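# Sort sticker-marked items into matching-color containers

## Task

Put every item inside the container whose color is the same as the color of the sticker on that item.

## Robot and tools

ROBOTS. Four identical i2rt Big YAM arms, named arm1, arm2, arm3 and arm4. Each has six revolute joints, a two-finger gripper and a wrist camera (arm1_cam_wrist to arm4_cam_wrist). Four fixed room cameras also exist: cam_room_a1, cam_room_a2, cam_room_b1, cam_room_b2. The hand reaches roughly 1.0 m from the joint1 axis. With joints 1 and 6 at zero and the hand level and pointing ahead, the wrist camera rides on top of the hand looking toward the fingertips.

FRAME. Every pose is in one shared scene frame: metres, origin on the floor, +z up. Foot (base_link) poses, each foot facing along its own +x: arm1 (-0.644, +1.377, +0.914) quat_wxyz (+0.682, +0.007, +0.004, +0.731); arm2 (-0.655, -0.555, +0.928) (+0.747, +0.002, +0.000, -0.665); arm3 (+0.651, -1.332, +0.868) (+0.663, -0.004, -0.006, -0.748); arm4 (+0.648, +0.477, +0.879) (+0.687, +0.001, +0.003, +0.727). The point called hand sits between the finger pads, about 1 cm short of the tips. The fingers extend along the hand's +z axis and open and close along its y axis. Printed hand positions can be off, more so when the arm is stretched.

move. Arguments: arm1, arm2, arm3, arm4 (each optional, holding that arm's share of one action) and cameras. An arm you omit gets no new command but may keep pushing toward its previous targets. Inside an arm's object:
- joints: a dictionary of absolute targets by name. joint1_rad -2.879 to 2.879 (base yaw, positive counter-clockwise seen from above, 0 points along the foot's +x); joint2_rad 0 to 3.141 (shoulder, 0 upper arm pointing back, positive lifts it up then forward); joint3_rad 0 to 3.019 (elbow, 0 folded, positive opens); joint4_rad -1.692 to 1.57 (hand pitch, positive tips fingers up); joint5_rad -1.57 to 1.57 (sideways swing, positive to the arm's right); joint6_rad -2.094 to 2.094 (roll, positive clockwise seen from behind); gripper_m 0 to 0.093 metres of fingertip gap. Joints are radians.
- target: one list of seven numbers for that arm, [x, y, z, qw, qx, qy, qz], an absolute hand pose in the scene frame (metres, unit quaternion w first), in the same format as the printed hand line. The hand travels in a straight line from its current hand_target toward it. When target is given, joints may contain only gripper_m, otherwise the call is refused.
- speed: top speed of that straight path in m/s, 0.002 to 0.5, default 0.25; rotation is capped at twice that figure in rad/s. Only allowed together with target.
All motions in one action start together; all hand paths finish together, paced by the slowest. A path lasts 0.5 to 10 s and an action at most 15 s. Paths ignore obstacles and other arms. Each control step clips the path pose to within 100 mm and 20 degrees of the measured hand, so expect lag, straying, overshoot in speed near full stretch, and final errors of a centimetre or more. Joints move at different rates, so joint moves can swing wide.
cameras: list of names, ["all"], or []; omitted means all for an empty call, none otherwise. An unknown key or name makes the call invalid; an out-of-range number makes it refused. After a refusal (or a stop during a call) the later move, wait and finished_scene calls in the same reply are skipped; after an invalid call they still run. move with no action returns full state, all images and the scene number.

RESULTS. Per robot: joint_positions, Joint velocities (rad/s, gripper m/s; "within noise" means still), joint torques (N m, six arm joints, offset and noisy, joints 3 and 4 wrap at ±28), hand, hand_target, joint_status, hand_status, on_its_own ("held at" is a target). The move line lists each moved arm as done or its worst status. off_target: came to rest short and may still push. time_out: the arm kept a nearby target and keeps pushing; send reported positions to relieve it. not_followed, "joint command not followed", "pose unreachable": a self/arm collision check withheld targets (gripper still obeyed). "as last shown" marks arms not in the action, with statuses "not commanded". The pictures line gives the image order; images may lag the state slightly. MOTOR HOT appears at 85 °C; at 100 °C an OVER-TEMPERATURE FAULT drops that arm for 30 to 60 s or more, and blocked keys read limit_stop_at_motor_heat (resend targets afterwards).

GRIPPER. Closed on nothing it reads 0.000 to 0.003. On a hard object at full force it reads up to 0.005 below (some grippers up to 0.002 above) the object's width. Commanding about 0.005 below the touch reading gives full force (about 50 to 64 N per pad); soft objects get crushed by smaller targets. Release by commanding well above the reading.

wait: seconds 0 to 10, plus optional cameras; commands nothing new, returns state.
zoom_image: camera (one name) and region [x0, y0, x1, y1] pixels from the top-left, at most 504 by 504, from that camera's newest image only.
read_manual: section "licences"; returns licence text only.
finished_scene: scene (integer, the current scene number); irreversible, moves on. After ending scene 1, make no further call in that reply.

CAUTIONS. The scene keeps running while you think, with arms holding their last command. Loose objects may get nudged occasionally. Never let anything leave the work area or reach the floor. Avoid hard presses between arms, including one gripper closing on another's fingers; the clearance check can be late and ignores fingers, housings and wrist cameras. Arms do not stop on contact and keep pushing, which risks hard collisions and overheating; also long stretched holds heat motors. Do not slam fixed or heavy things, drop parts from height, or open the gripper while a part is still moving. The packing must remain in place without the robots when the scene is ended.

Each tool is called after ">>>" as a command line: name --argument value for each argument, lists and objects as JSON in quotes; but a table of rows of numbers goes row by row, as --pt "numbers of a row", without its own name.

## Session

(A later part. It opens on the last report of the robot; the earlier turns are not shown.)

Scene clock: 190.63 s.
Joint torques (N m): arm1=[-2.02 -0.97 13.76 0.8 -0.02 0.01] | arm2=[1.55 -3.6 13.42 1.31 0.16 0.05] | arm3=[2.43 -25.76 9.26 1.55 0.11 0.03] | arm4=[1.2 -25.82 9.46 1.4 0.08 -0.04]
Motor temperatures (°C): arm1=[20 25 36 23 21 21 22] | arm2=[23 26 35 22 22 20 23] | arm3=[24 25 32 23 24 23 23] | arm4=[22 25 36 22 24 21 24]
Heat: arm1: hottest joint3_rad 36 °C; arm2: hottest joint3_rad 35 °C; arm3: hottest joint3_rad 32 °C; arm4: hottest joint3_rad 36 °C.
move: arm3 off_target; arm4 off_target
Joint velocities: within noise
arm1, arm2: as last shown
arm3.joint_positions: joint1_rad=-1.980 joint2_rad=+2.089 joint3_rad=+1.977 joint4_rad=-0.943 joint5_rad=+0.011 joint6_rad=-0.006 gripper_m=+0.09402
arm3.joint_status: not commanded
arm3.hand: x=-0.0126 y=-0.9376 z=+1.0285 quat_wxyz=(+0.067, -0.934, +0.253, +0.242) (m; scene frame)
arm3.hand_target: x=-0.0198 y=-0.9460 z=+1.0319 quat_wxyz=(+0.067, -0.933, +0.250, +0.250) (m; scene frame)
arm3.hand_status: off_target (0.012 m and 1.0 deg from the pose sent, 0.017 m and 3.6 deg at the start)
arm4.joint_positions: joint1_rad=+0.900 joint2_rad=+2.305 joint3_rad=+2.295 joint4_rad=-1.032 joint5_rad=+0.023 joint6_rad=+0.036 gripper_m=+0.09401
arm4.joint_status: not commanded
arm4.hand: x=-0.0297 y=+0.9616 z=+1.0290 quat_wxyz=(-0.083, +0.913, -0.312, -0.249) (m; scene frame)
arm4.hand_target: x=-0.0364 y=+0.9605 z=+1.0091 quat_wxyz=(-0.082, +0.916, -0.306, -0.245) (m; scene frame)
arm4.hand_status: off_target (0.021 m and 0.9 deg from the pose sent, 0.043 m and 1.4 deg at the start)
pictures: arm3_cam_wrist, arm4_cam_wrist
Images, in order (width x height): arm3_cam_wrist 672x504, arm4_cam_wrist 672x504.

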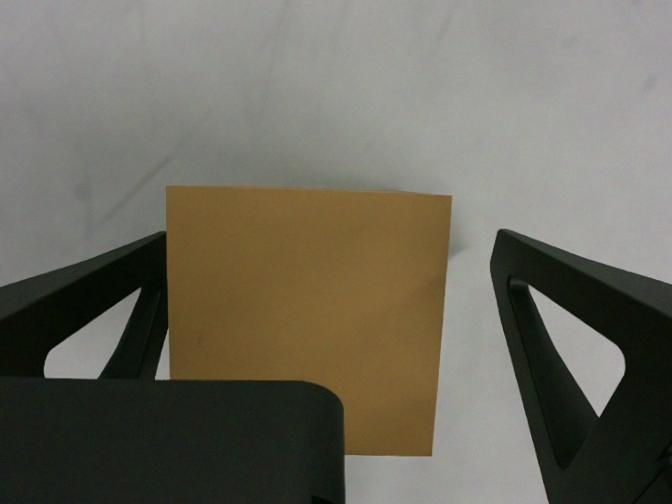

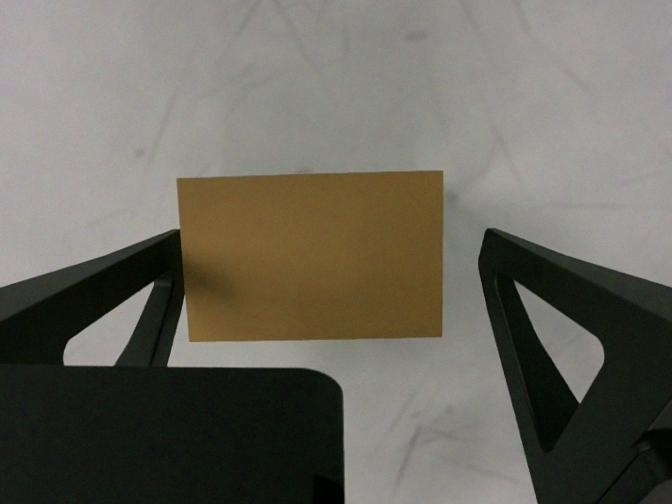

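>>> move --arm4 '{"target":[-0.042,0.952,1.055,-0.082,0.916,-0.306,-0.245],"speed":0.1}' --arm3 '{"target":[-0.015,-0.955,1.020,-0.067,0.933,-0.25,-0.25],"speed":0.1}' --cameras '["arm3_cam_wrist","arm4_cam_wrist"]'

Scene clock: 205.43 s.
Joint torques (N m): arm1=[-2.37 -1.44 13.85 1.03 -0.03 0] | arm2=[1.55 -3.6 13.42 1.29 0.16 0.06] | arm3=[2.9 -25.52 8.2 1.21 0.09 -0.03] | arm4=[1.26 -25.88 12.71 0.55 0.25 0.1]
Motor temperatures (°C): arm1=[20 25 37 23 21 21 22] | arm2=[23 26 36 22 22 20 23] | arm3=[24 26 30 23 24 23 23] | arm4=[22 27 37 22 24 21 24]
Heat: arm1: hottest joint3_rad 37 °C; arm2: hottest joint3_rad 36 °C; arm3: hottest joint3_rad 30 °C; arm4: hottest joint3_rad 37 °C.
move: arm3 off_target; arm4 done
Joint velocities: within noise
arm1, arm2: as last shown
arm3.joint_positions: joint1_rad=-1.978 joint2_rad=+2.071 joint3_rad=+1.923 joint4_rad=-0.889 joint5_rad=+0.016 joint6_rad=+0.005 gripper_m=+0.09401
arm3.joint_status: not commanded
arm3.hand: x=-0.0102 y=-0.9401 z=+1.0219 quat_wxyz=(+0.069, -0.930, +0.258, +0.251) (m; scene frame)
arm3.hand_target: x=-0.0149 y=-0.9548 z=+1.0201 quat_wxyz=(+0.067, -0.933, +0.250, +0.250) (m; scene frame)
arm3.hand_status: off_target (0.016 m and 1.0 deg from the pose sent, 0.019 m and 1.0 deg at the start)
arm4.joint_positions: joint1_rad=+0.914 joint2_rad=+2.305 joint3_rad=+2.369 joint4_rad=-1.121 joint5_rad=+0.027 joint6_rad=+0.036 gripper_m=+0.09401
arm4.joint_status: not commanded
arm4.hand: x=-0.0323 y=+0.9504 z=+1.0552 quat_wxyz=(-0.081, +0.917, -0.306, -0.242) (m; scene frame)
arm4.hand_target: x=-0.0415 y=+0.9517 z=+1.0549 quat_wxyz=(-0.082, +0.916, -0.306, -0.246) (m; scene frame)
arm4.hand_status: done (0.010 m and 0.4 deg from the pose sent, 0.030 m and 0.9 deg at the start)
pictures: arm3_cam_wrist, arm4_cam_wrist
Images, in order (width x height): arm3_cam_wrist 672x504, arm4_cam_wrist 672x504.

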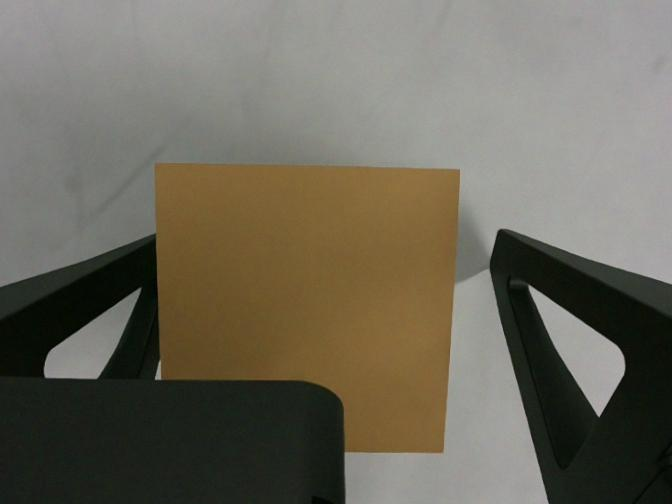

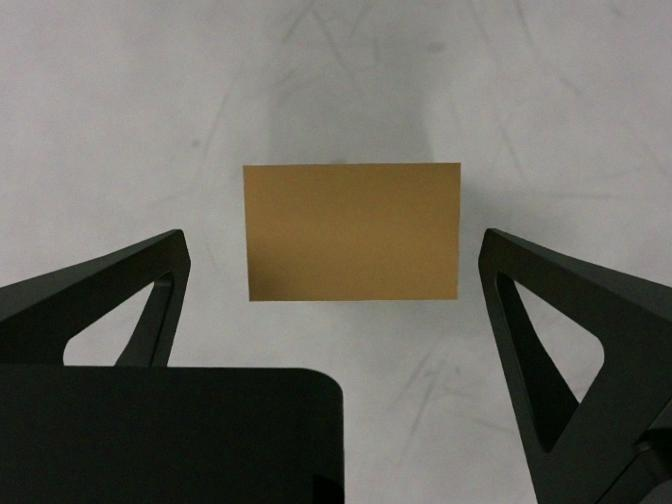

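>>> move --arm4 '{"target":[-0.037,0.956,1.009,-0.082,0.916,-0.306,-0.245],"speed":0.1}' --arm3 '{"joints":{"gripper_m":0.043}}' --cameras '["arm3_cam_wrist","arm4_cam_wrist"]'

Scene clock: 212.17 s.
Joint torques (N m): arm1=[-2.26 -1.03 13.81 0.99 -0.05 -0.01] | arm2=[1.44 -3.6 13.44 1.32 0.16 0.06] | arm3=[2.26 -25.47 8.32 1.24 0.08 -0.03] | arm4=[0.97 -26.81 9.66 1.43 0.08 0.03]
Motor temperatures (°C): arm1=[20 25 37 23 21 21 22] | arm2=[23 26 37 22 22 20 23] | arm3=[24 27 30 23 24 23 23] | arm4=[22 27 39 22 24 21 24]
Heat: arm1: hottest joint3_rad 37 °C; arm2: hottest joint3_rad 37 °C; arm3: hottest joint3_rad 30 °C; arm4: hottest joint3_rad 39 °C.
move: arm3 off_target; arm4 off_target
Joint velocities: within noise
arm1, arm2: as last shown
arm3.joint_positions: joint1_rad=-1.967 joint2_rad=+2.070 joint3_rad=+1.922 joint4_rad=-0.889 joint5_rad=+0.017 joint6_rad=+0.006 gripper_m=+0.05327
arm3.joint_status: gripper_m off_target (ended at +0.05329, target +0.04300)
arm3.hand: x=-0.0140 y=-0.9473 z=+1.0220 quat_wxyz=(+0.068, -0.932, +0.253, +0.251) (m; scene frame)
arm3.hand_target: x=-0.0149 y=-0.9549 z=+1.0202 quat_wxyz=(+0.067, -0.933, +0.250, +0.250) (m; scene frame)
arm3.hand_status: not commanded
arm4.joint_positions: joint1_rad=+0.914 joint2_rad=+2.305 joint3_rad=+2.275 joint4_rad=-1.024 joint5_rad=+0.027 joint6_rad=+0.036 gripper_m=+0.09401
arm4.joint_status: not commanded
arm4.hand: x=-0.0336 y=+0.9511 z=+1.0198 quat_wxyz=(-0.081, +0.917, -0.306, -0.244) (m; scene frame)
arm4.hand_target: x=-0.0366 y=+0.9558 z=+1.0090 quat_wxyz=(-0.082, +0.916, -0.306, -0.245) (m; scene frame)
arm4.hand_status: off_target (0.012 m and 0.2 deg from the pose sent, 0.047 m and 0.4 deg at the start)
pictures: arm3_cam_wrist, arm4_cam_wrist
Images, in order (width x height): arm3_cam_wrist 672x504, arm4_cam_wrist 672x504.

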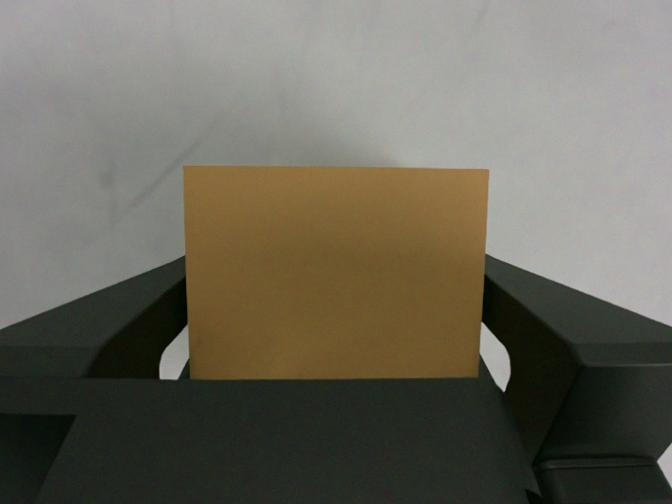

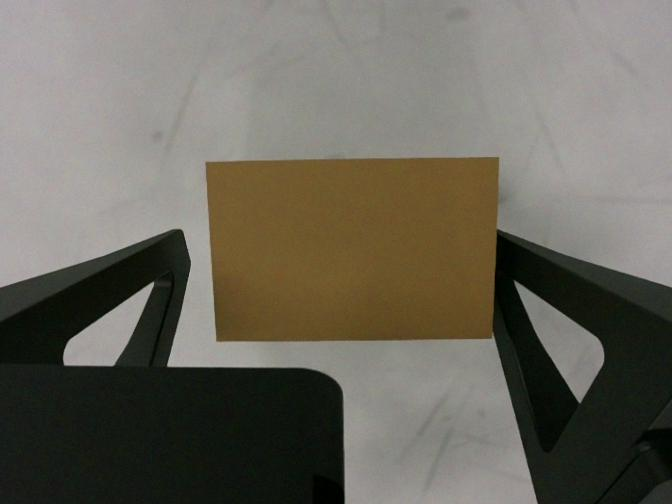

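>>> move --arm4 '{"target":[-0.033,0.965,1.008,-0.082,0.916,-0.306,-0.245],"speed":0.1}' --arm3 '{"target":[-0.01,-0.95,1.115,-0.067,0.933,-0.25,-0.25]}' --cameras '["arm4_cam_wrist"]'

Scene clock: 219.83 s.
Joint torques (N m): arm1=[-2.55 -0.85 13.86 0.94 -0.04 0.02] | arm2=[1.38 -3.55 13.42 1.28 0.15 0.05] | arm3=[1.49 -25.41 14.13 0.66 -0.07 -0.11] | arm4=[0.5 -26.58 10.3 1.25 -0.01 -0.06]
Motor temperatures (°C): arm1=[20 25 37 23 21 21 22] | arm2=[23 26 37 22 22 20 23] | arm3=[24 27 30 23 24 23 24] | arm4=[22 28 38 22 24 21 24]
Heat: arm1: hottest joint3_rad 37 °C; arm2: hottest joint3_rad 37 °C; arm3: hottest joint3_rad 30 °C; arm4: hottest joint3_rad 38 °C.
move: arm3 off_target; arm4 off_target
Joint velocities: within noise
arm1, arm2: as last shown
arm3.joint_positions: joint1_rad=-1.967 joint2_rad=+2.045 joint3_rad=+2.061 joint4_rad=-1.109 joint5_rad=+0.016 joint6_rad=+0.006 gripper_m=+0.05327
arm3.joint_status: not commanded
arm3.hand: x=-0.0006 y=-0.9542 z=+1.0838 quat_wxyz=(+0.061, -0.939, +0.255, +0.225) (m; scene frame)
arm3.hand_target: x=-0.0087 y=-0.9508 z=+1.1150 quat_wxyz=(+0.067, -0.933, +0.250, +0.250) (m; scene frame)
arm3.hand_status: off_target (0.033 m and 3.1 deg from the pose sent, 0.093 m and 0.5 deg at the start)
arm4.joint_positions: joint1_rad=+0.904 joint2_rad=+2.305 joint3_rad=+2.275 joint4_rad=-1.024 joint5_rad=+0.023 joint6_rad=+0.036 gripper_m=+0.09401
arm4.joint_status: not commanded
arm4.hand: x=-0.0293 y=+0.9573 z=+1.0197 quat_wxyz=(-0.081, +0.915, -0.310, -0.244) (m; scene frame)
arm4.hand_target: x=-0.0324 y=+0.9647 z=+1.0080 quat_wxyz=(-0.082, +0.916, -0.306, -0.245) (m; scene frame)
arm4.hand_status: off_target (0.014 m and 0.5 deg from the pose sent, 0.018 m and 0.2 deg at the start)
pictures: arm4_cam_wrist
Images, in order (width x height): arm4_cam_wrist 672x504.

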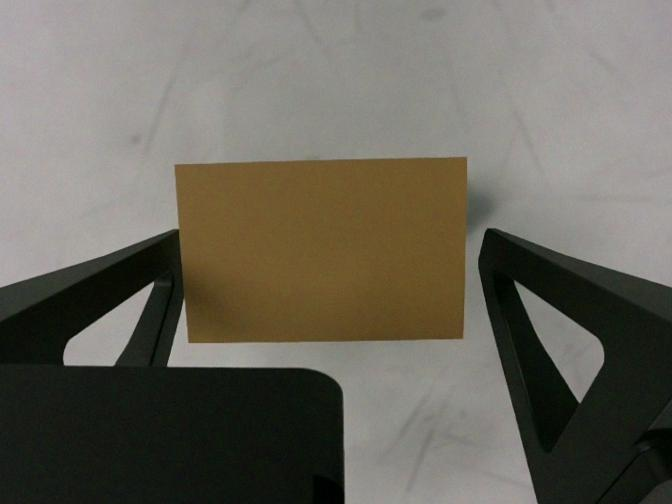

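>>> move --arm4 '{"target":[-0.035,0.962,0.992,-0.082,0.916,-0.306,-0.245],"speed":0.1}' --arm3 '{"target":[0.32,-1.135,1.11,-0.067,0.933,-0.25,-0.25],"speed":0.35}' --cameras '["arm4_cam_wrist"]'

Scene clock: 225.40 s.
Joint torques (N m): arm1=[-2.49 -0.73 13.91 0.87 -0.03 0.02] | arm2=[1.49 -3.6 13.41 1.31 0.15 0.04] | arm3=[0.91 -6.07 9.58 0.9 -0.08 -0.13] | arm4=[0.91 -26.34 9.05 1.47 0.06 -0.04]
Motor temperatures (°C): arm1=[20 24 37 23 21 21 22] | arm2=[23 25 37 22 22 20 23] | arm3=[24 27 30 23 24 23 24] | arm4=[22 28 37 22 24 21 24]
Heat: arm1: hottest joint3_rad 37 °C; arm2: hottest joint3_rad 37 °C; arm3: hottest joint3_rad 30 °C; arm4: hottest joint3_rad 37 °C.
move: arm3 done; arm4 off_target
Joint velocities: within noise
arm1, arm2: as last shown
arm3.joint_positions: joint1_rad=-1.967 joint2_rad=+0.998 joint3_rad=+0.934 joint4_rad=-0.964 joint5_rad=+0.012 joint6_rad=+0.002 gripper_m=+0.05327
arm3.joint_status: not commanded
arm3.hand: x=+0.3191 y=-1.1365 z=+1.1133 quat_wxyz=(+0.068, -0.931, +0.251, +0.255) (m; scene frame)
arm3.hand_target: x=+0.3200 y=-1.1351 z=+1.1101 quat_wxyz=(+0.067, -0.933, +0.250, +0.250) (m; scene frame)
arm3.hand_status: done (0.004 m and 0.7 deg from the pose sent, 0.369 m and 3.1 deg at the start)
arm4.joint_positions: joint1_rad=+0.904 joint2_rad=+2.305 joint3_rad=+2.255 joint4_rad=-0.987 joint5_rad=+0.023 joint6_rad=+0.036 gripper_m=+0.09401
arm4.joint_status: not commanded
arm4.hand: x=-0.0320 y=+0.9592 z=+1.0144 quat_wxyz=(-0.083, +0.913, -0.310, -0.251) (m; scene frame)
arm4.hand_target: x=-0.0343 y=+0.9616 z=+0.9923 quat_wxyz=(-0.082, +0.916, -0.306, -0.245) (m; scene frame)
arm4.hand_status: off_target (0.023 m and 0.9 deg from the pose sent, 0.029 m and 0.5 deg at the start)
pictures: arm4_cam_wrist
Images, in order (width x height): arm4_cam_wrist 672x504.

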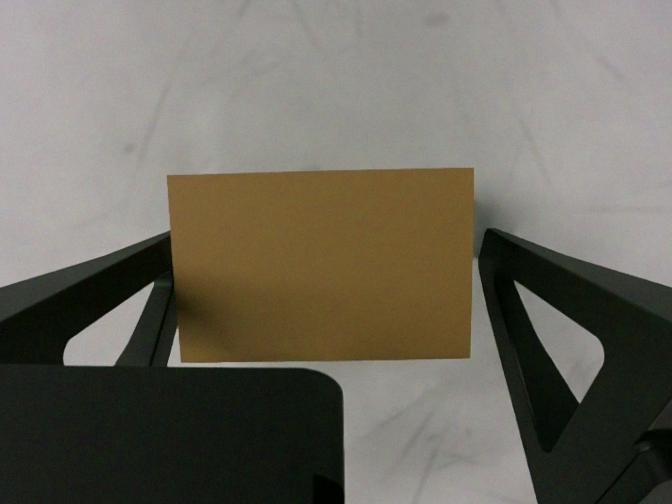

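>>> move --arm4 '{"joints":{"gripper_m":0.055}}' --arm3 '{"joints":{"joint2_rad":0.85,"joint3_rad":1.05,"joint4_rad":-1.196,"joint5_rad":0,"joint6_rad":0}}' --cameras '["arm4_cam_wrist"]'

>>> move --arm4 '{"target":[-0.027,0.956,1.12,-0.082,0.916,-0.306,-0.245]}' --arm3 '{"joints":{"joint1_rad":1.026}}' --cameras '["arm4_cam_wrist"]'

Scene clock: 230.27 s.
Joint torques (N m): arm1=[-1.85 -0.09 13.87 0.79 -0.09 -0.03] | arm2=[1.38 -3.66 13.44 1.29 0.15 0.06] | arm3=[0.91 -3.78 13.04 0.8 -0.08 -0.07] | arm4=[0.67 -25.88 9.06 1.39 0.06 -0.06]
Motor temperatures (°C): arm1=[20 24 37 23 21 21 22] | arm2=[23 25 37 22 22 20 23] | arm3=[24 27 30 23 24 23 24] | arm4=[22 28 37 22 24 21 24]
Heat: arm1: hottest joint3_rad 37 °C; arm2: hottest joint3_rad 37 °C; arm3: hottest joint3_rad 30 °C; arm4: hottest joint3_rad 37 °C.
move: arm3 done; arm4 off_target
Joint velocities: within noise
arm1, arm2: as last shown
arm3.joint_positions: joint1_rad=-1.967 joint2_rad=+0.845 joint3_rad=+1.009 joint4_rad=-1.191 joint5_rad=+0.003 joint6_rad=+0.002 gripper_m=+0.05327
arm3.joint_status: all done
arm3.hand: x=+0.3673 y=-1.1651 z=+1.1738 quat_wxyz=(+0.064, -0.931, +0.249, +0.257) (m; scene frame)
arm3.hand_target: x=+0.3632 y=-1.1609 z=+1.1924 quat_wxyz=(+0.067, -0.927, +0.250, +0.271) (m; scene frame)
arm3.hand_status: not commanded
arm4.joint_positions: joint1_rad=+0.904 joint2_rad=+2.305 joint3_rad=+2.255 joint4_rad=-0.987 joint5_rad=+0.023 joint6_rad=+0.036 gripper_m=+0.06964
arm4.joint_status: gripper_m off_target (ended at +0.06966, target +0.05500)
arm4.hand: x=-0.0322 y=+0.9593 z=+1.0145 quat_wxyz=(-0.083, +0.913, -0.310, -0.252) (m; scene frame)
arm4.hand_target: x=-0.0343 y=+0.9616 z=+0.9923 quat_wxyz=(-0.082, +0.916, -0.306, -0.245) (m; scene frame)
arm4.hand_status: not commanded
pictures: arm4_cam_wrist
Images, in order (width x height): arm4_cam_wrist 672x504.

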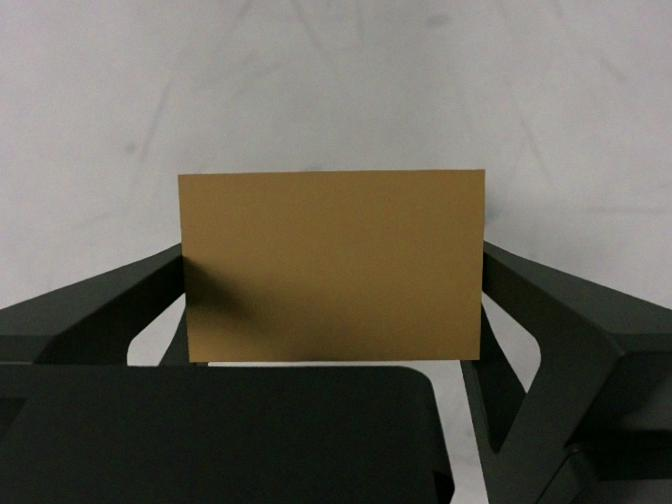

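Scene clock: 232.60 s.
Joint torques (N m): arm1=[-1.9 -0.5 13.74 0.94 -0.05 0] | arm2=[1.38 -3.6 13.42 1.29 0.15 0.05] | arm3=[1.85 -4.48 13.11 0.83 0.12 -0.07] | arm4=[1.03 -25.7 12.45 0.38 0.09 -0.01]
Motor temperatures (°C): arm1=[20 24 37 23 21 21 22] | arm2=[23 25 37 22 22 20 23] | arm3=[24 27 30 23 24 23 24] | arm4=[22 28 37 22 24 21 25]
Heat: arm1: hottest joint3_rad 37 °C; arm2: hottest joint3_rad 37 °C; arm3: hottest joint3_rad 30 °C; arm4: hottest joint3_rad 37 °C.
move: arm3 done; arm4 done
Joint velocities: within noise
arm1.joint_positions: joint1_rad=-2.266 joint2_rad=+0.844 joint3_rad=+1.024 joint4_rad=-1.187 joint5_rad=-0.001 joint6_rad=+0.014 gripper_m=+0.09297
arm1.joint_status: not commanded
arm1.hand: x=-0.3722 y=+1.1833 z=+1.2267 quat_wxyz=(-0.258, -0.302, -0.914, +0.085) (m; scene frame)
arm1.hand_target: x=-0.3704 y=+1.1807 z=+1.2368 quat_wxyz=(-0.263, -0.301, -0.912, +0.086) (m; scene frame)
arm1.hand_status: not commanded
arm2.joint_positions: joint1_rad=+0.935 joint2_rad=+0.838 joint3_rad=+1.028 joint4_rad=-1.182 joint5_rad=+0.007 joint6_rad=+0.012 gripper_m=+0.08493
arm2.joint_status: not commanded
arm2.hand: x=-0.3702 y=-0.7210 z=+1.2499 quat_wxyz=(-0.276, -0.253, -0.925, +0.073) (m; scene frame)
arm2.hand_target: x=-0.3668 y=-0.7203 z=+1.2558 quat_wxyz=(-0.274, -0.248, -0.926, +0.073) (m; scene frame)
arm2.hand_status: not commanded
arm3.joint_positions: joint1_rad=+1.017 joint2_rad=+0.855 joint3_rad=+1.009 joint4_rad=-1.191 joint5_rad=-0.002 joint6_rad=+0.002 gripper_m=+0.05328
arm3.joint_status: all done
arm3.hand: x=+0.9069 y=-1.5324 z=+1.1765 quat_wxyz=(-0.252, -0.318, -0.909, +0.092) (m; scene frame)
arm3.hand_target: x=+0.9114 y=-1.5325 z=+1.1981 quat_wxyz=(-0.270, -0.312, -0.906, +0.099) (m; scene frame)
arm3.hand_status: not commanded
arm4.joint_positions: joint1_rad=+0.904 joint2_rad=+2.313 joint3_rad=+2.558 joint4_rad=-1.302 joint5_rad=+0.023 joint6_rad=+0.036 gripper_m=+0.06964
arm4.joint_status: not commanded
arm4.hand: x=-0.0207 y=+0.9520 z=+1.1214 quat_wxyz=(-0.080, +0.916, -0.310, -0.243) (m; scene frame)
arm4.hand_target: x=-0.0265 y=+0.9558 z=+1.1197 quat_wxyz=(-0.082, +0.916, -0.306, -0.246) (m; scene frame)
arm4.hand_status: done (0.008 m and 0.6 deg from the pose sent, 0.106 m and 0.9 deg at the start)
pictures: arm4_cam_wrist
Images, in order (width x height): arm4_cam_wrist 672x504.

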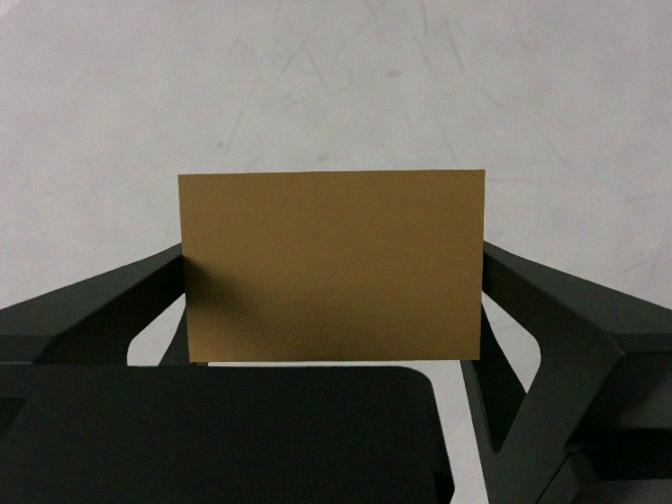

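>>> move --arm4 '{"target":[0.32,0.695,1.115,-0.082,0.916,-0.306,-0.245],"speed":0.35}' --arm3 '{"target":[1.1,-1.685,1.0,-0.2447,-0.3145,-0.9133,0.0843]}' --cameras '["arm3_cam_wrist"]'

>>> move --arm4 '{"joints":{"joint2_rad":0.85,"joint3_rad":1.05,"joint4_rad":-1.196,"joint5_rad":0,"joint6_rad":0}}'

>>> move --arm4 '{"joints":{"joint1_rad":-1.183}}'

>>> move --arm4 '{"joints":{"joint2_rad":1.40,"joint3_rad":1.2,"joint4_rad":-0.8}}' --cameras '["arm4_cam_wrist"]'

Scene clock: 240.33 s.
Joint torques (N m): arm1=[-2.61 -0.97 13.7 0.88 -0.03 0] | arm2=[1.32 -3.6 13.44 1.31 0.15 0.05] | arm3=[1.44 -15.62 13 1.51 -0.06 -0.1] | arm4=[0.85 -5.83 9.57 0.44 0.25 0.15]
Motor temperatures (°C): arm1=[20 24 37 23 21 21 22] | arm2=[23 25 37 22 22 20 23] | arm3=[24 26 31 23 24 23 24] | arm4=[22 29 39 22 24 21 25]
Heat: arm1: hottest joint3_rad 37 °C; arm2: hottest joint3_rad 37 °C; arm3: hottest joint3_rad 31 °C; arm4: hottest joint3_rad 39 °C.
move: arm3 off_target; arm4 done
Joint velocities: within noise
arm1, arm2: as last shown
arm3.joint_positions: joint1_rad=+1.017 joint2_rad=+1.609 joint3_rad=+1.112 joint4_rad=-0.631 joint5_rad=-0.011 joint6_rad=+0.002 gripper_m=+0.05328
arm3.joint_status: not commanded
arm3.hand: x=+1.0785 y=-1.6703 z=+0.9731 quat_wxyz=(-0.212, -0.321, -0.920, +0.074) (m; scene frame)
arm3.hand_target: x=+1.0985 y=-1.6837 z=+1.0007 quat_wxyz=(-0.245, -0.314, -0.913, +0.084) (m; scene frame)
arm3.hand_status: off_target (0.037 m and 4.1 deg from the pose sent, 0.303 m and 1.4 deg at the start)
arm4.joint_positions: joint1_rad=+0.946 joint2_rad=+1.035 joint3_rad=+0.930 joint4_rad=-0.932 joint5_rad=+0.043 joint6_rad=+0.056 gripper_m=+0.06963
arm4.joint_status: not commanded
arm4.hand: x=+0.3221 y=+0.6962 z=+1.1174 quat_wxyz=(-0.085, +0.916, -0.302, -0.252) (m; scene frame)
arm4.hand_target: x=+0.3200 y=+0.6950 z=+1.1150 quat_wxyz=(-0.082, +0.916, -0.306, -0.245) (m; scene frame)
arm4.hand_status: done (0.003 m and 0.9 deg from the pose sent, 0.427 m and 0.6 deg at the start)
pictures: arm3_cam_wrist
Images, in order (width x height): arm3_cam_wrist 672x504.

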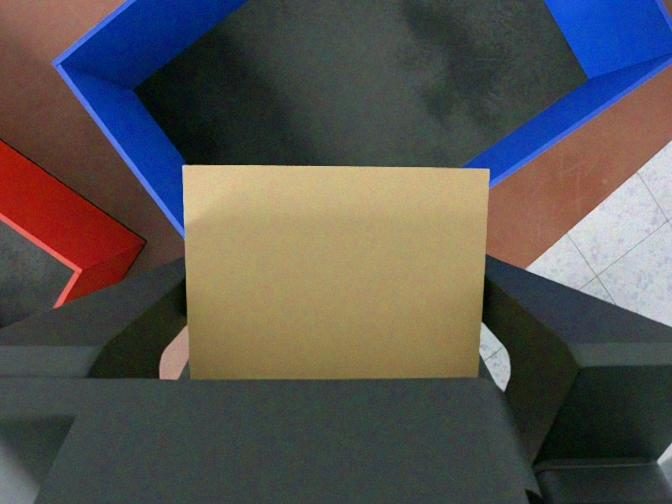

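Scene clock: 241.50 s.
Joint torques (N m): arm1=[-1.9 -1.03 13.85 0.96 -0.06 -0.01] | arm2=[1.49 -3.55 13.44 1.29 0.16 0.05] | arm3=[1.38 -15.74 12.96 1.54 -0.07 -0.1] | arm4=[1.55 -3.31 11.74 0.39 -0.05 -0.11]
Motor temperatures (°C): arm1=[20 24 37 23 21 21 22] | arm2=[23 25 37 22 22 20 23] | arm3=[24 26 31 23 24 23 24] | arm4=[22 29 38 22 24 21 25]
Heat: arm1: hottest joint3_rad 37 °C; arm2: hottest joint3_rad 37 °C; arm3: hottest joint3_rad 31 °C; arm4: hottest joint3_rad 38 °C.
move: arm4 done
Joint velocities: within noise
arm1, arm2, arm3: as last shown
arm4.joint_positions: joint1_rad=+0.946 joint2_rad=+0.843 joint3_rad=+1.014 joint4_rad=-1.185 joint5_rad=+0.003 joint6_rad=+0.014 gripper_m=+0.06963
arm4.joint_status: all done
arm4.hand: x=+0.3735 y=+0.6557 z=+1.1928 quat_wxyz=(-0.074, +0.920, -0.277, -0.266) (m; scene frame)
arm4.hand_target: x=+0.3685 y=+0.6554 z=+1.2074 quat_wxyz=(-0.076, +0.921, -0.266, -0.274) (m; scene frame)
arm4.hand_status: not commanded
pictures: none

Scene clock: 243.53 s.
Joint torques (N m): arm1=[-2.14 -0.85 13.71 0.88 -0.04 -0.03] | arm2=[1.38 -3.6 13.41 1.31 0.15 0.05] | arm3=[1.32 -15.79 13.03 1.47 -0.07 -0.1] | arm4=[0.62 -3.9 11.77 0.4 0.06 -0.05]
Motor temperatures (°C): arm1=[20 24 38 23 21 21 22] | arm2=[23 25 37 22 22 20 23] | arm3=[24 26 31 23 24 23 24] | arm4=[22 28 38 22 24 21 25]
Heat: arm1: hottest joint3_rad 38 °C; arm2: hottest joint3_rad 37 °C; arm3: hottest joint3_rad 31 °C; arm4: hottest joint3_rad 38 °C.
move: arm4 done
Joint velocities: within noise
arm1, arm2, arm3: as last shown
arm4.joint_positions: joint1_rad=-1.182 joint2_rad=+0.846 joint3_rad=+1.014 joint4_rad=-1.185 joint5_rad=+0.001 joint6_rad=+0.011 gripper_m=+0.06971
arm4.joint_status: all done
arm4.hand: x=+0.9461 y=+0.6194 z=+1.1891 quat_wxyz=(-0.264, +0.208, -0.940, -0.060) (m; scene frame)
arm4.hand_target: x=+0.9495 y=+0.6208 z=+1.2047 quat_wxyz=(-0.274, +0.212, -0.936, -0.061) (m; scene frame)
arm4.hand_status: not commanded
pictures: none

Scene clock: 244.87 s.
Joint torques (N m): arm1=[-1.67 -0.97 13.76 0.91 -0.05 0.06] | arm2=[1.49 -3.6 13.42 1.29 0.15 0.05] | arm3=[1.38 -15.74 12.98 1.52 -0.07 -0.1] | arm4=[0.38 -15.21 10.21 1.44 0.06 -0.06]
Motor temperatures (°C): arm1=[20 24 38 23 21 21 22] | arm2=[23 25 37 22 22 20 23] | arm3=[24 26 31 23 24 23 24] | arm4=[22 28 38 22 24 21 25]
Heat: arm1: hottest joint3_rad 38 °C; arm2: hottest joint3_rad 37 °C; arm3: hottest joint3_rad 31 °C; arm4: hottest joint3_rad 38 °C.
move: arm4 done
Joint velocities: within noise
arm1, arm2, arm3: as last shown
arm4.joint_positions: joint1_rad=-1.182 joint2_rad=+1.418 joint3_rad=+1.182 joint4_rad=-0.818 joint5_rad=+0.001 joint6_rad=+0.011 gripper_m=+0.06971
arm4.joint_status: all done
arm4.hand: x=+1.1230 y=+0.7038 z=+1.0865 quat_wxyz=(-0.246, +0.209, -0.945, -0.056) (m; scene frame)
arm4.hand_target: x=+1.1302 y=+0.7067 z=+1.1067 quat_wxyz=(-0.272, +0.212, -0.937, -0.061) (m; scene frame)
arm4.hand_status: not commanded
pictures: arm4_cam_wrist
Images, in order (width x height): arm4_cam_wrist 672x504.

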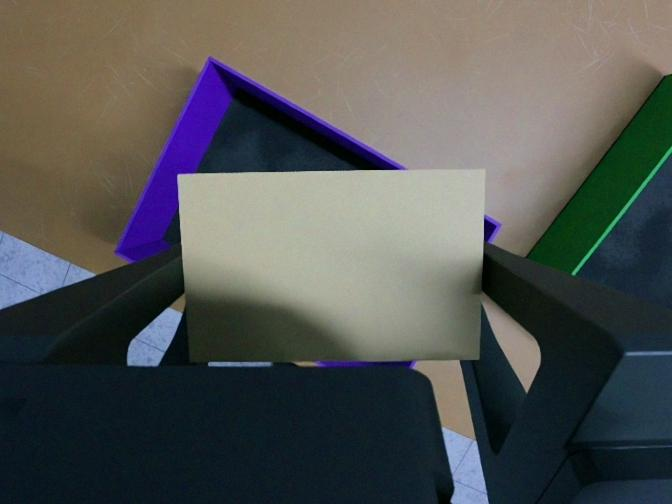

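>>> move --arm4 '{"target":[1.11,0.711,0.84,-0.2527,0.2123,-0.9423,-0.057]}' --arm3 '{"target":[1.145,-1.734,0.85,-0.2447,-0.3145,-0.9133,0.0843]}' --cameras '["arm3_cam_wrist","arm4_cam_wrist"]'

Scene clock: 263.23 s.
Joint torques (N m): arm1=[-2.2 -1.08 13.68 1.03 -0.04 0.02] | arm2=[1.49 -3.66 13.42 1.33 0.16 0.06] | arm3=[0.21 -19.49 10.78 1.58 -0.07 -0.12] | arm4=[1.61 -14.97 6.09 1.44 0.21 0.15]
Motor temperatures (°C): arm1=[20 24 38 23 21 21 22] | arm2=[23 25 38 22 22 20 23] | arm3=[24 26 32 23 24 23 24] | arm4=[22 26 36 22 24 21 26]
Heat: arm1: hottest joint3_rad 38 °C; arm2: hottest joint3_rad 38 °C; arm3: hottest joint3_rad 32 °C; arm4: hottest joint3_rad 36 °C.
move: arm3 off_target; arm4 done
Joint velocities: within noise
arm1, arm2: as last shown
arm3.joint_positions: joint1_rad=+1.017 joint2_rad=+1.973 joint3_rad=+1.183 joint4_rad=-0.328 joint5_rad=-0.018 joint6_rad=-0.010 gripper_m=+0.05328
arm3.joint_status: not commanded
arm3.hand: x=+1.1289 y=-1.7108 z=+0.8311 quat_wxyz=(-0.217, -0.315, -0.921, +0.073) (m; scene frame)
arm3.hand_target: x=+1.1438 y=-1.7331 z=+0.8511 quat_wxyz=(-0.245, -0.314, -0.913, +0.085) (m; scene frame)
arm3.hand_status: off_target (0.034 m and 3.5 deg from the pose sent, 0.154 m and 4.1 deg at the start)
arm4.joint_positions: joint1_rad=-1.160 joint2_rad=+1.780 joint3_rad=+0.834 joint4_rad=-0.120 joint5_rad=+0.010 joint6_rad=+0.014 gripper_m=+0.06971
arm4.joint_status: not commanded
arm4.hand: x=+1.1045 y=+0.7050 z=+0.8363 quat_wxyz=(-0.241, +0.217, -0.944, -0.054) (m; scene frame)
arm4.hand_target: x=+1.1098 y=+0.7110 z=+0.8402 quat_wxyz=(-0.253, +0.212, -0.942, -0.057) (m; scene frame)
arm4.hand_status: done (0.009 m and 1.5 deg from the pose sent, 0.247 m and 0.9 deg at the start)
pictures: arm3_cam_wrist, arm4_cam_wrist
Images, in order (width x height): arm3_cam_wrist 672x504, arm4_cam_wrist 672x504.

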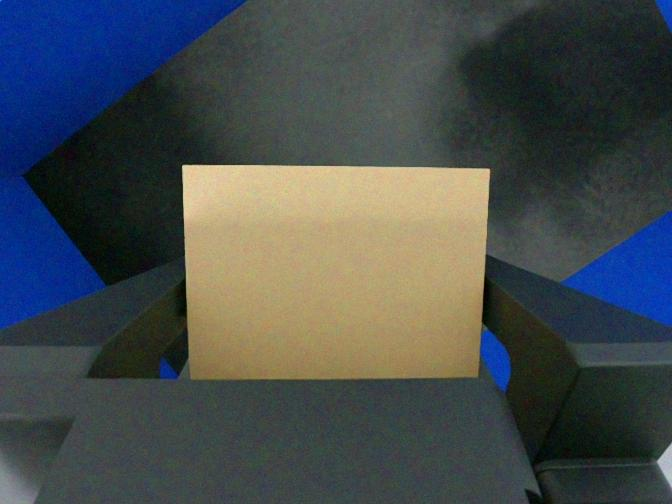

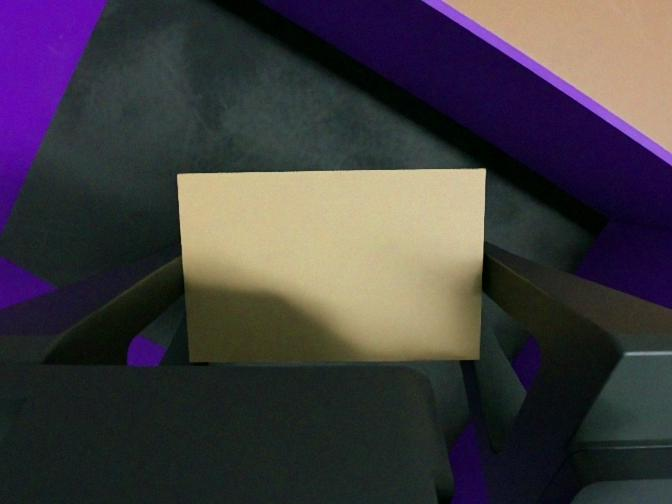

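>>> move --arm4 '{"target":[1.11,0.713,0.765,-0.2527,0.2123,-0.9423,-0.057],"speed":0.12}' --arm3 '{"target":[1.134,-1.739,0.785,-0.2447,-0.3145,-0.9133,0.0843],"speed":0.12}' --cameras '["arm3_cam_wrist","arm4_cam_wrist","cam_room_a1"]'

Scene clock: 278.70 s.
Joint torques (N m): arm1=[-2.02 -1.03 13.74 1.02 -0.03 -0.02] | arm2=[1.44 -3.6 13.41 1.32 0.16 0.05] | arm3=[-0.03 -19.6 7.71 1.69 -0.09 -0.11] | arm4=[1.44 -15.62 4.57 1.43 0.22 0.21]
Motor temperatures (°C): arm1=[20 24 38 23 21 21 21] | arm2=[23 25 38 22 22 20 23] | arm3=[24 26 32 23 24 23 24] | arm4=[22 26 34 22 24 21 26]
Heat: arm1: hottest joint3_rad 38 °C; arm2: hottest joint3_rad 38 °C; arm3: hottest joint3_rad 32 °C; arm4: hottest joint3_rad 34 °C.
move: arm3 off_target; arm4 done
Joint velocities: within noise
arm1, arm2: as last shown
arm3.joint_positions: joint1_rad=+0.999 joint2_rad=+2.087 joint3_rad=+1.183 joint4_rad=-0.181 joint5_rad=-0.027 joint6_rad=-0.026 gripper_m=+0.05328
arm3.joint_status: not commanded
arm3.hand: x=+1.1306 y=-1.7255 z=+0.7803 quat_wxyz=(-0.233, -0.313, -0.917, +0.078) (m; scene frame)
arm3.hand_target: x=+1.1337 y=-1.7389 z=+0.7852 quat_wxyz=(-0.245, -0.314, -0.913, +0.084) (m; scene frame)
arm3.hand_status: off_target (0.015 m and 1.6 deg from the pose sent, 0.054 m and 3.6 deg at the start)
arm4.joint_positions: joint1_rad=-1.157 joint2_rad=+1.970 joint3_rad=+0.834 joint4_rad=+0.082 joint5_rad=+0.013 joint6_rad=+0.017 gripper_m=+0.06971
arm4.joint_status: not commanded
arm4.hand: x=+1.1079 y=+0.7080 z=+0.7672 quat_wxyz=(-0.247, +0.216, -0.943, -0.055) (m; scene frame)
arm4.hand_target: x=+1.1099 y=+0.7129 z=+0.7650 quat_wxyz=(-0.252, +0.212, -0.942, -0.057) (m; scene frame)
arm4.hand_status: done (0.006 m and 0.8 deg from the pose sent, 0.072 m and 1.5 deg at the start)
pictures: arm3_cam_wrist, arm4_cam_wrist, cam_room_a1
Images, in order (width x height): arm3_cam_wrist 672x504, arm4_cam_wrist 672x504, cam_room_a1 672x504.

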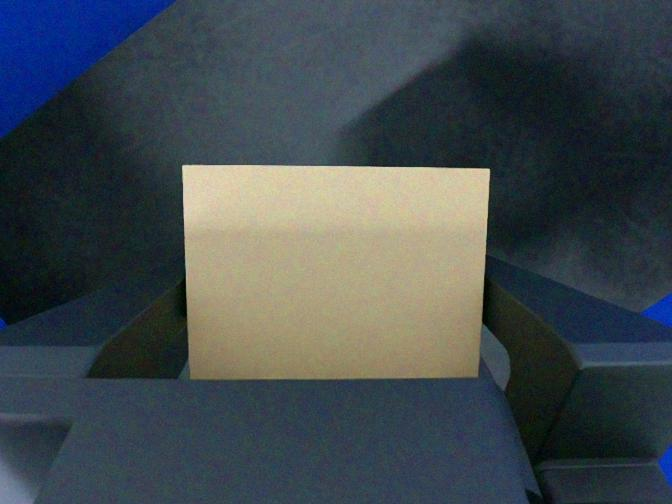

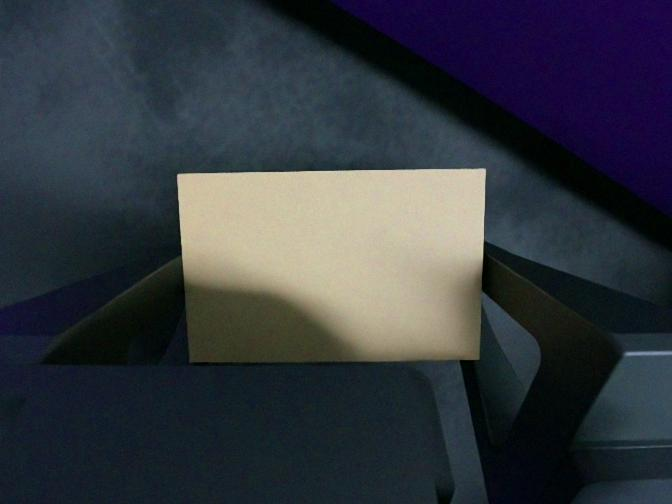

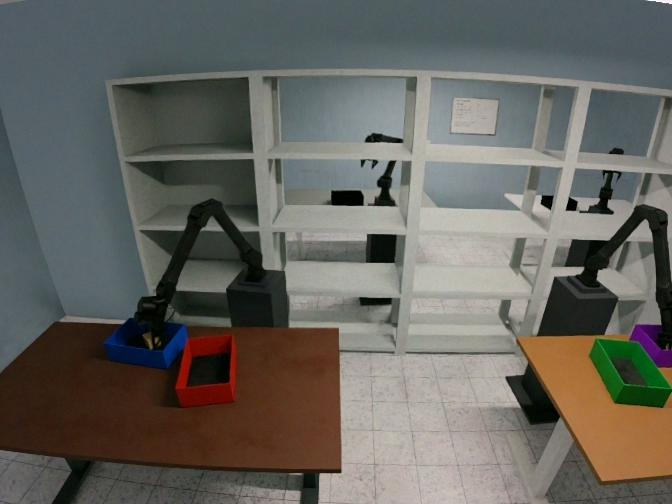

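Lower to contact.

>>> move --arm4 '{"target":[1.11,0.713,0.742,-0.2527,0.2123,-0.9423,-0.057],"speed":0.05}' --arm3 '{"target":[1.134,-1.739,0.757,-0.2447,-0.3145,-0.9133,0.0843],"speed":0.05}'

>>> move --arm4 '{"target":[1.11,0.713,0.724,-0.2527,0.2123,-0.9423,-0.057],"speed":0.04}' --arm3 '{"target":[1.134,-1.739,0.738,-0.2447,-0.3145,-0.9133,0.0843],"speed":0.04}'

>>> move --arm4 '{"target":[1.11,0.713,0.710,-0.2527,0.2123,-0.9423,-0.057],"speed":0.04}' --arm3 '{"target":[1.134,-1.739,0.722,-0.2447,-0.3145,-0.9133,0.0843],"speed":0.04}'

Scene clock: 287.53 s.
Joint torques (N m): arm1=[-2.32 -0.67 13.79 0.96 -0.09 0.03] | arm2=[1.49 -3.6 13.39 1.31 0.15 0.06] | arm3=[0.15 -19.43 7.51 1.7 -0.08 -0.11] | arm4=[1.49 -15.62 4.48 1.51 0.25 0.18]
Motor temperatures (°C): arm1=[20 24 38 23 21 21 21] | arm2=[23 25 38 22 22 20 23] | arm3=[24 26 31 23 24 23 24] | arm4=[22 26 33 22 24 21 26]
Heat: arm1: hottest joint3_rad 38 °C; arm2: hottest joint3_rad 38 °C; arm3: hottest joint3_rad 31 °C; arm4: hottest joint3_rad 33 °C.
move: arm3 off_target; arm4 done
Joint velocities: within noise
arm1, arm2: as last shown
arm3.joint_positions: joint1_rad=+0.999 joint2_rad=+2.141 joint3_rad=+1.183 joint4_rad=-0.125 joint5_rad=-0.027 joint6_rad=-0.026 gripper_m=+0.05328
arm3.joint_status: not commanded
arm3.hand: x=+1.1301 y=-1.7254 z=+0.7542 quat_wxyz=(-0.233, -0.313, -0.917, +0.079) (m; scene frame)
arm3.hand_target: x=+1.1337 y=-1.7389 z=+0.7573 quat_wxyz=(-0.245, -0.314, -0.913, +0.084) (m; scene frame)
arm3.hand_status: off_target (0.014 m and 1.6 deg from the pose sent, 0.027 m and 1.6 deg at the start)
arm4.joint_positions: joint1_rad=-1.157 joint2_rad=+2.027 joint3_rad=+0.834 joint4_rad=+0.140 joint5_rad=+0.013 joint6_rad=+0.017 gripper_m=+0.06971
arm4.joint_status: not commanded
arm4.hand: x=+1.1060 y=+0.7070 z=+0.7459 quat_wxyz=(-0.247, +0.216, -0.943, -0.055) (m; scene frame)
arm4.hand_target: x=+1.1099 y=+0.7129 z=+0.7421 quat_wxyz=(-0.253, +0.212, -0.942, -0.057) (m; scene frame)
arm4.hand_status: done (0.008 m and 0.8 deg from the pose sent, 0.026 m and 0.8 deg at the start)
pictures: none

Scene clock: 288.50 s.
Joint torques (N m): arm1=[-2.26 -0.26 13.89 1.06 -0.04 -0.02] | arm2=[1.38 -3.66 13.38 1.29 0.14 0.06] | arm3=[0.21 -17.96 7.69 1.54 -0.08 -0.12] | arm4=[1.38 -13.57 4.96 1.46 0.28 0.14]
Motor temperatures (°C): arm1=[20 24 38 23 21 21 21] | arm2=[23 25 38 22 22 20 23] | arm3=[24 26 31 23 24 23 25] | arm4=[22 26 33 22 24 21 26]
Heat: arm1: hottest joint3_rad 38 °C; arm2: hottest joint3_rad 38 °C; arm3: hottest joint3_rad 31 °C; arm4: hottest joint3_rad 33 °C.
move: arm3 off_target; arm4 off_target
Joint velocities: within noise
arm1.joint_positions: joint1_rad=-2.266 joint2_rad=+0.844 joint3_rad=+1.024 joint4_rad=-1.187 joint5_rad=-0.001 joint6_rad=+0.014 gripper_m=+0.09297
arm1.joint_status: not commanded
arm1.hand: x=-0.3722 y=+1.1833 z=+1.2267 quat_wxyz=(-0.258, -0.302, -0.914, +0.085) (m; scene frame)
arm1.hand_target: x=-0.3704 y=+1.1807 z=+1.2368 quat_wxyz=(-0.263, -0.301, -0.912, +0.086) (m; scene frame)
arm1.hand_status: not commanded
arm2.joint_positions: joint1_rad=+0.935 joint2_rad=+0.838 joint3_rad=+1.028 joint4_rad=-1.182 joint5_rad=+0.007 joint6_rad=+0.012 gripper_m=+0.08493
arm2.joint_status: not commanded
arm2.hand: x=-0.3702 y=-0.7210 z=+1.2499 quat_wxyz=(-0.276, -0.253, -0.925, +0.073) (m; scene frame)
arm2.hand_target: x=-0.3668 y=-0.7203 z=+1.2558 quat_wxyz=(-0.274, -0.248, -0.926, +0.073) (m; scene frame)
arm2.hand_status: not commanded
arm3.joint_positions: joint1_rad=+0.998 joint2_rad=+2.163 joint3_rad=+1.183 joint4_rad=-0.084 joint5_rad=-0.028 joint6_rad=-0.026 gripper_m=+0.05328
arm3.joint_status: not commanded
arm3.hand: x=+1.1329 y=-1.7281 z=+0.7465 quat_wxyz=(-0.242, -0.312, -0.915, +0.082) (m; scene frame)
arm3.hand_target: x=+1.1336 y=-1.7388 z=+0.7384 quat_wxyz=(-0.245, -0.315, -0.913, +0.084) (m; scene frame)
arm3.hand_status: off_target (0.014 m and 0.5 deg from the pose sent, 0.022 m and 1.6 deg at the start)
arm4.joint_positions: joint1_rad=-1.157 joint2_rad=+2.054 joint3_rad=+0.835 joint4_rad=+0.185 joint5_rad=+0.013 joint6_rad=+0.020 gripper_m=+0.06971
arm4.joint_status: not commanded
arm4.hand: x=+1.1088 y=+0.7084 z=+0.7388 quat_wxyz=(-0.256, +0.214, -0.941, -0.057) (m; scene frame)
arm4.hand_target: x=+1.1094 y=+0.7126 z=+0.7245 quat_wxyz=(-0.253, +0.212, -0.942, -0.057) (m; scene frame)
arm4.hand_status: off_target (0.016 m and 0.5 deg from the pose sent, 0.023 m and 0.8 deg at the start)
pictures: none

Scene clock: 289.47 s.
Joint torques (N m): arm1=[-1.9 -0.67 13.82 0.95 -0.07 0.02] | arm2=[1.44 -3.66 13.39 1.28 0.16 0.05] | arm3=[0.32 -15.62 7.87 1.69 -0.03 -0.11] | arm4=[1.67 -11.58 5.22 1.22 0.25 0.13]
Motor temperatures (°C): arm1=[20 24 38 23 21 21 21] | arm2=[23 25 38 22 22 20 23] | arm3=[24 26 31 23 24 23 25] | arm4=[22 26 33 22 24 21 26]
Heat: arm1: hottest joint3_rad 38 °C; arm2: hottest joint3_rad 38 °C; arm3: hottest joint3_rad 31 °C; arm4: hottest joint3_rad 33 °C.
move: arm3 off_target; arm4 off_target
Joint velocities: within noise
arm1, arm2: as last shown
arm3.joint_positions: joint1_rad=+0.998 joint2_rad=+2.170 joint3_rad=+1.183 joint4_rad=-0.056 joint5_rad=-0.028 joint6_rad=-0.026 gripper_m=+0.05328
arm3.joint_status: not commanded
arm3.hand: x=+1.1363 y=-1.7307 z=+0.7458 quat_wxyz=(-0.252, -0.311, -0.912, +0.085) (m; scene frame)
arm3.hand_target: x=+1.1329 y=-1.7380 z=+0.7228 quat_wxyz=(-0.245, -0.315, -0.913, +0.084) (m; scene frame)
arm3.hand_status: off_target (0.025 m and 0.9 deg from the pose sent, 0.027 m and 0.5 deg at the start)
arm4.joint_positions: joint1_rad=-1.157 joint2_rad=+2.063 joint3_rad=+0.835 joint4_rad=+0.221 joint5_rad=+0.013 joint6_rad=+0.021 gripper_m=+0.06971
arm4.joint_status: not commanded
arm4.hand: x=+1.1132 y=+0.7108 z=+0.7386 quat_wxyz=(-0.268, +0.213, -0.938, -0.061) (m; scene frame)
arm4.hand_target: x=+1.1082 y=+0.7120 z=+0.7114 quat_wxyz=(-0.253, +0.212, -0.942, -0.057) (m; scene frame)
arm4.hand_status: off_target (0.029 m and 1.9 deg from the pose sent, 0.029 m and 0.5 deg at the start)
pictures: none

>>> move --arm4 '{"joints":{"gripper_m":0.088}}' --arm3 '{"joints":{"gripper_m":0.074}}'

>>> move --arm4 '{"target":[1.062,0.69,0.85,-0.2527,0.2123,-0.9423,-0.057],"speed":0.12}' --arm3 '{"target":[1.094,-1.698,0.86,-0.2447,-0.3145,-0.9133,0.0843],"speed":0.12}' --cameras '["arm3_cam_wrist","arm4_cam_wrist"]'

Scene clock: 293.50 s.
Joint torques (N m): arm1=[-1.96 -0.91 13.64 0.98 -0.03 0.02] | arm2=[1.44 -3.72 13.42 1.28 0.16 0.06] | arm3=[0.5 -16.32 7.57 1.26 0.04 -0.11] | arm4=[0.79 -12.45 4.45 1.06 0.1 0.17]
Motor temperatures (°C): arm1=[20 24 38 23 21 21 21] | arm2=[23 25 38 22 22 20 23] | arm3=[24 26 31 23 24 23 25] | arm4=[22 25 32 22 24 21 26]
Heat: arm1: hottest joint3_rad 38 °C; arm2: hottest joint3_rad 38 °C; arm3: hottest joint3_rad 31 °C; arm4: hottest joint3_rad 32 °C.
move: arm3 done; arm4 done
Joint velocities: within noise
arm1, arm2: as last shown
arm3.joint_positions: joint1_rad=+0.994 joint2_rad=+2.175 joint3_rad=+1.187 joint4_rad=-0.045 joint5_rad=-0.030 joint6_rad=-0.026 gripper_m=+0.07396
arm3.joint_status: all done
arm3.hand: x=+1.1368 y=-1.7345 z=+0.7452 quat_wxyz=(-0.256, -0.312, -0.911, +0.086) (m; scene frame)
arm3.hand_target: x=+1.1328 y=-1.7380 z=+0.7228 quat_wxyz=(-0.245, -0.315, -0.913, +0.084) (m; scene frame)
arm3.hand_status: not commanded
arm4.joint_positions: joint1_rad=-1.149 joint2_rad=+2.076 joint3_rad=+0.846 joint4_rad=+0.229 joint5_rad=+0.017 joint6_rad=+0.020 gripper_m=+0.08790
arm4.joint_status: all done
arm4.hand: x=+1.1157 y=+0.7159 z=+0.7364 quat_wxyz=(-0.272, +0.216, -0.936, -0.061) (m; scene frame)
arm4.hand_target: x=+1.1083 y=+0.7121 z=+0.7115 quat_wxyz=(-0.253, +0.212, -0.942, -0.057) (m; scene frame)
arm4.hand_status: not commanded
pictures: none

Scene clock: 295.40 s.
Joint torques (N m): arm1=[-1.79 -0.85 13.71 0.91 -0.06 0.02] | arm2=[1.49 -3.55 13.38 1.31 0.15 0.05] | arm3=[1.14 -17.85 6.41 0.72 0.11 -0.03] | arm4=[1.03 -13.57 5.35 0.36 0.17 0.15]
Motor temperatures (°C): arm1=[20 24 38 23 21 21 21] | arm2=[23 25 38 22 22 20 23] | arm3=[24 26 31 23 24 23 24] | arm4=[22 25 32 22 24 21 26]
Heat: arm1: hottest joint3_rad 38 °C; arm2: hottest joint3_rad 38 °C; arm3: hottest joint3_rad 31 °C; arm4: hottest joint3_rad 32 °C.
move: arm3 done; arm4 done
Joint velocities: within noise
arm1, arm2: as last shown
arm3.joint_positions: joint1_rad=+0.994 joint2_rad=+1.843 joint3_rad=+1.043 joint4_rad=-0.246 joint5_rad=-0.028 joint6_rad=-0.027 gripper_m=+0.07397
arm3.joint_status: not commanded
arm3.hand: x=+1.0976 y=-1.7006 z=+0.8612 quat_wxyz=(-0.250, -0.313, -0.912, +0.085) (m; scene frame)
arm3.hand_target: x=+1.0939 y=-1.6981 z=+0.8599 quat_wxyz=(-0.245, -0.315, -0.913, +0.084) (m; scene frame)
arm3.hand_status: done (0.005 m and 0.6 deg from the pose sent, 0.128 m and 1.4 deg at the start)
arm4.joint_positions: joint1_rad=-1.149 joint2_rad=+1.664 joint3_rad=+0.697 joint4_rad=-0.064 joint5_rad=+0.017 joint6_rad=+0.021 gripper_m=+0.08791
arm4.joint_status: not commanded
arm4.hand: x=+1.0656 y=+0.6901 z=+0.8503 quat_wxyz=(-0.258, +0.217, -0.940, -0.057) (m; scene frame)
arm4.hand_target: x=+1.0621 y=+0.6901 z=+0.8501 quat_wxyz=(-0.253, +0.212, -0.942, -0.057) (m; scene frame)
arm4.hand_status: done (0.004 m and 0.8 deg from the pose sent, 0.128 m and 2.4 deg at the start)
pictures: arm3_cam_wrist, arm4_cam_wrist
Images, in order (width x height): arm3_cam_wrist 672x504, arm4_cam_wrist 672x504.

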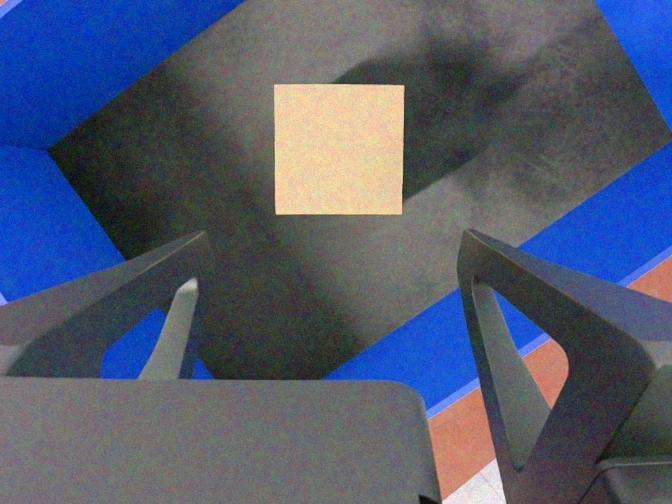

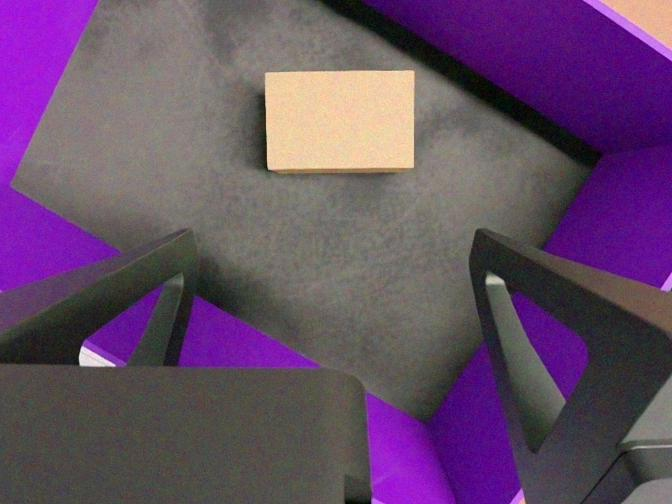

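Both settled.

>>> finished_scene --scene 3

The scene is finished: the task was done.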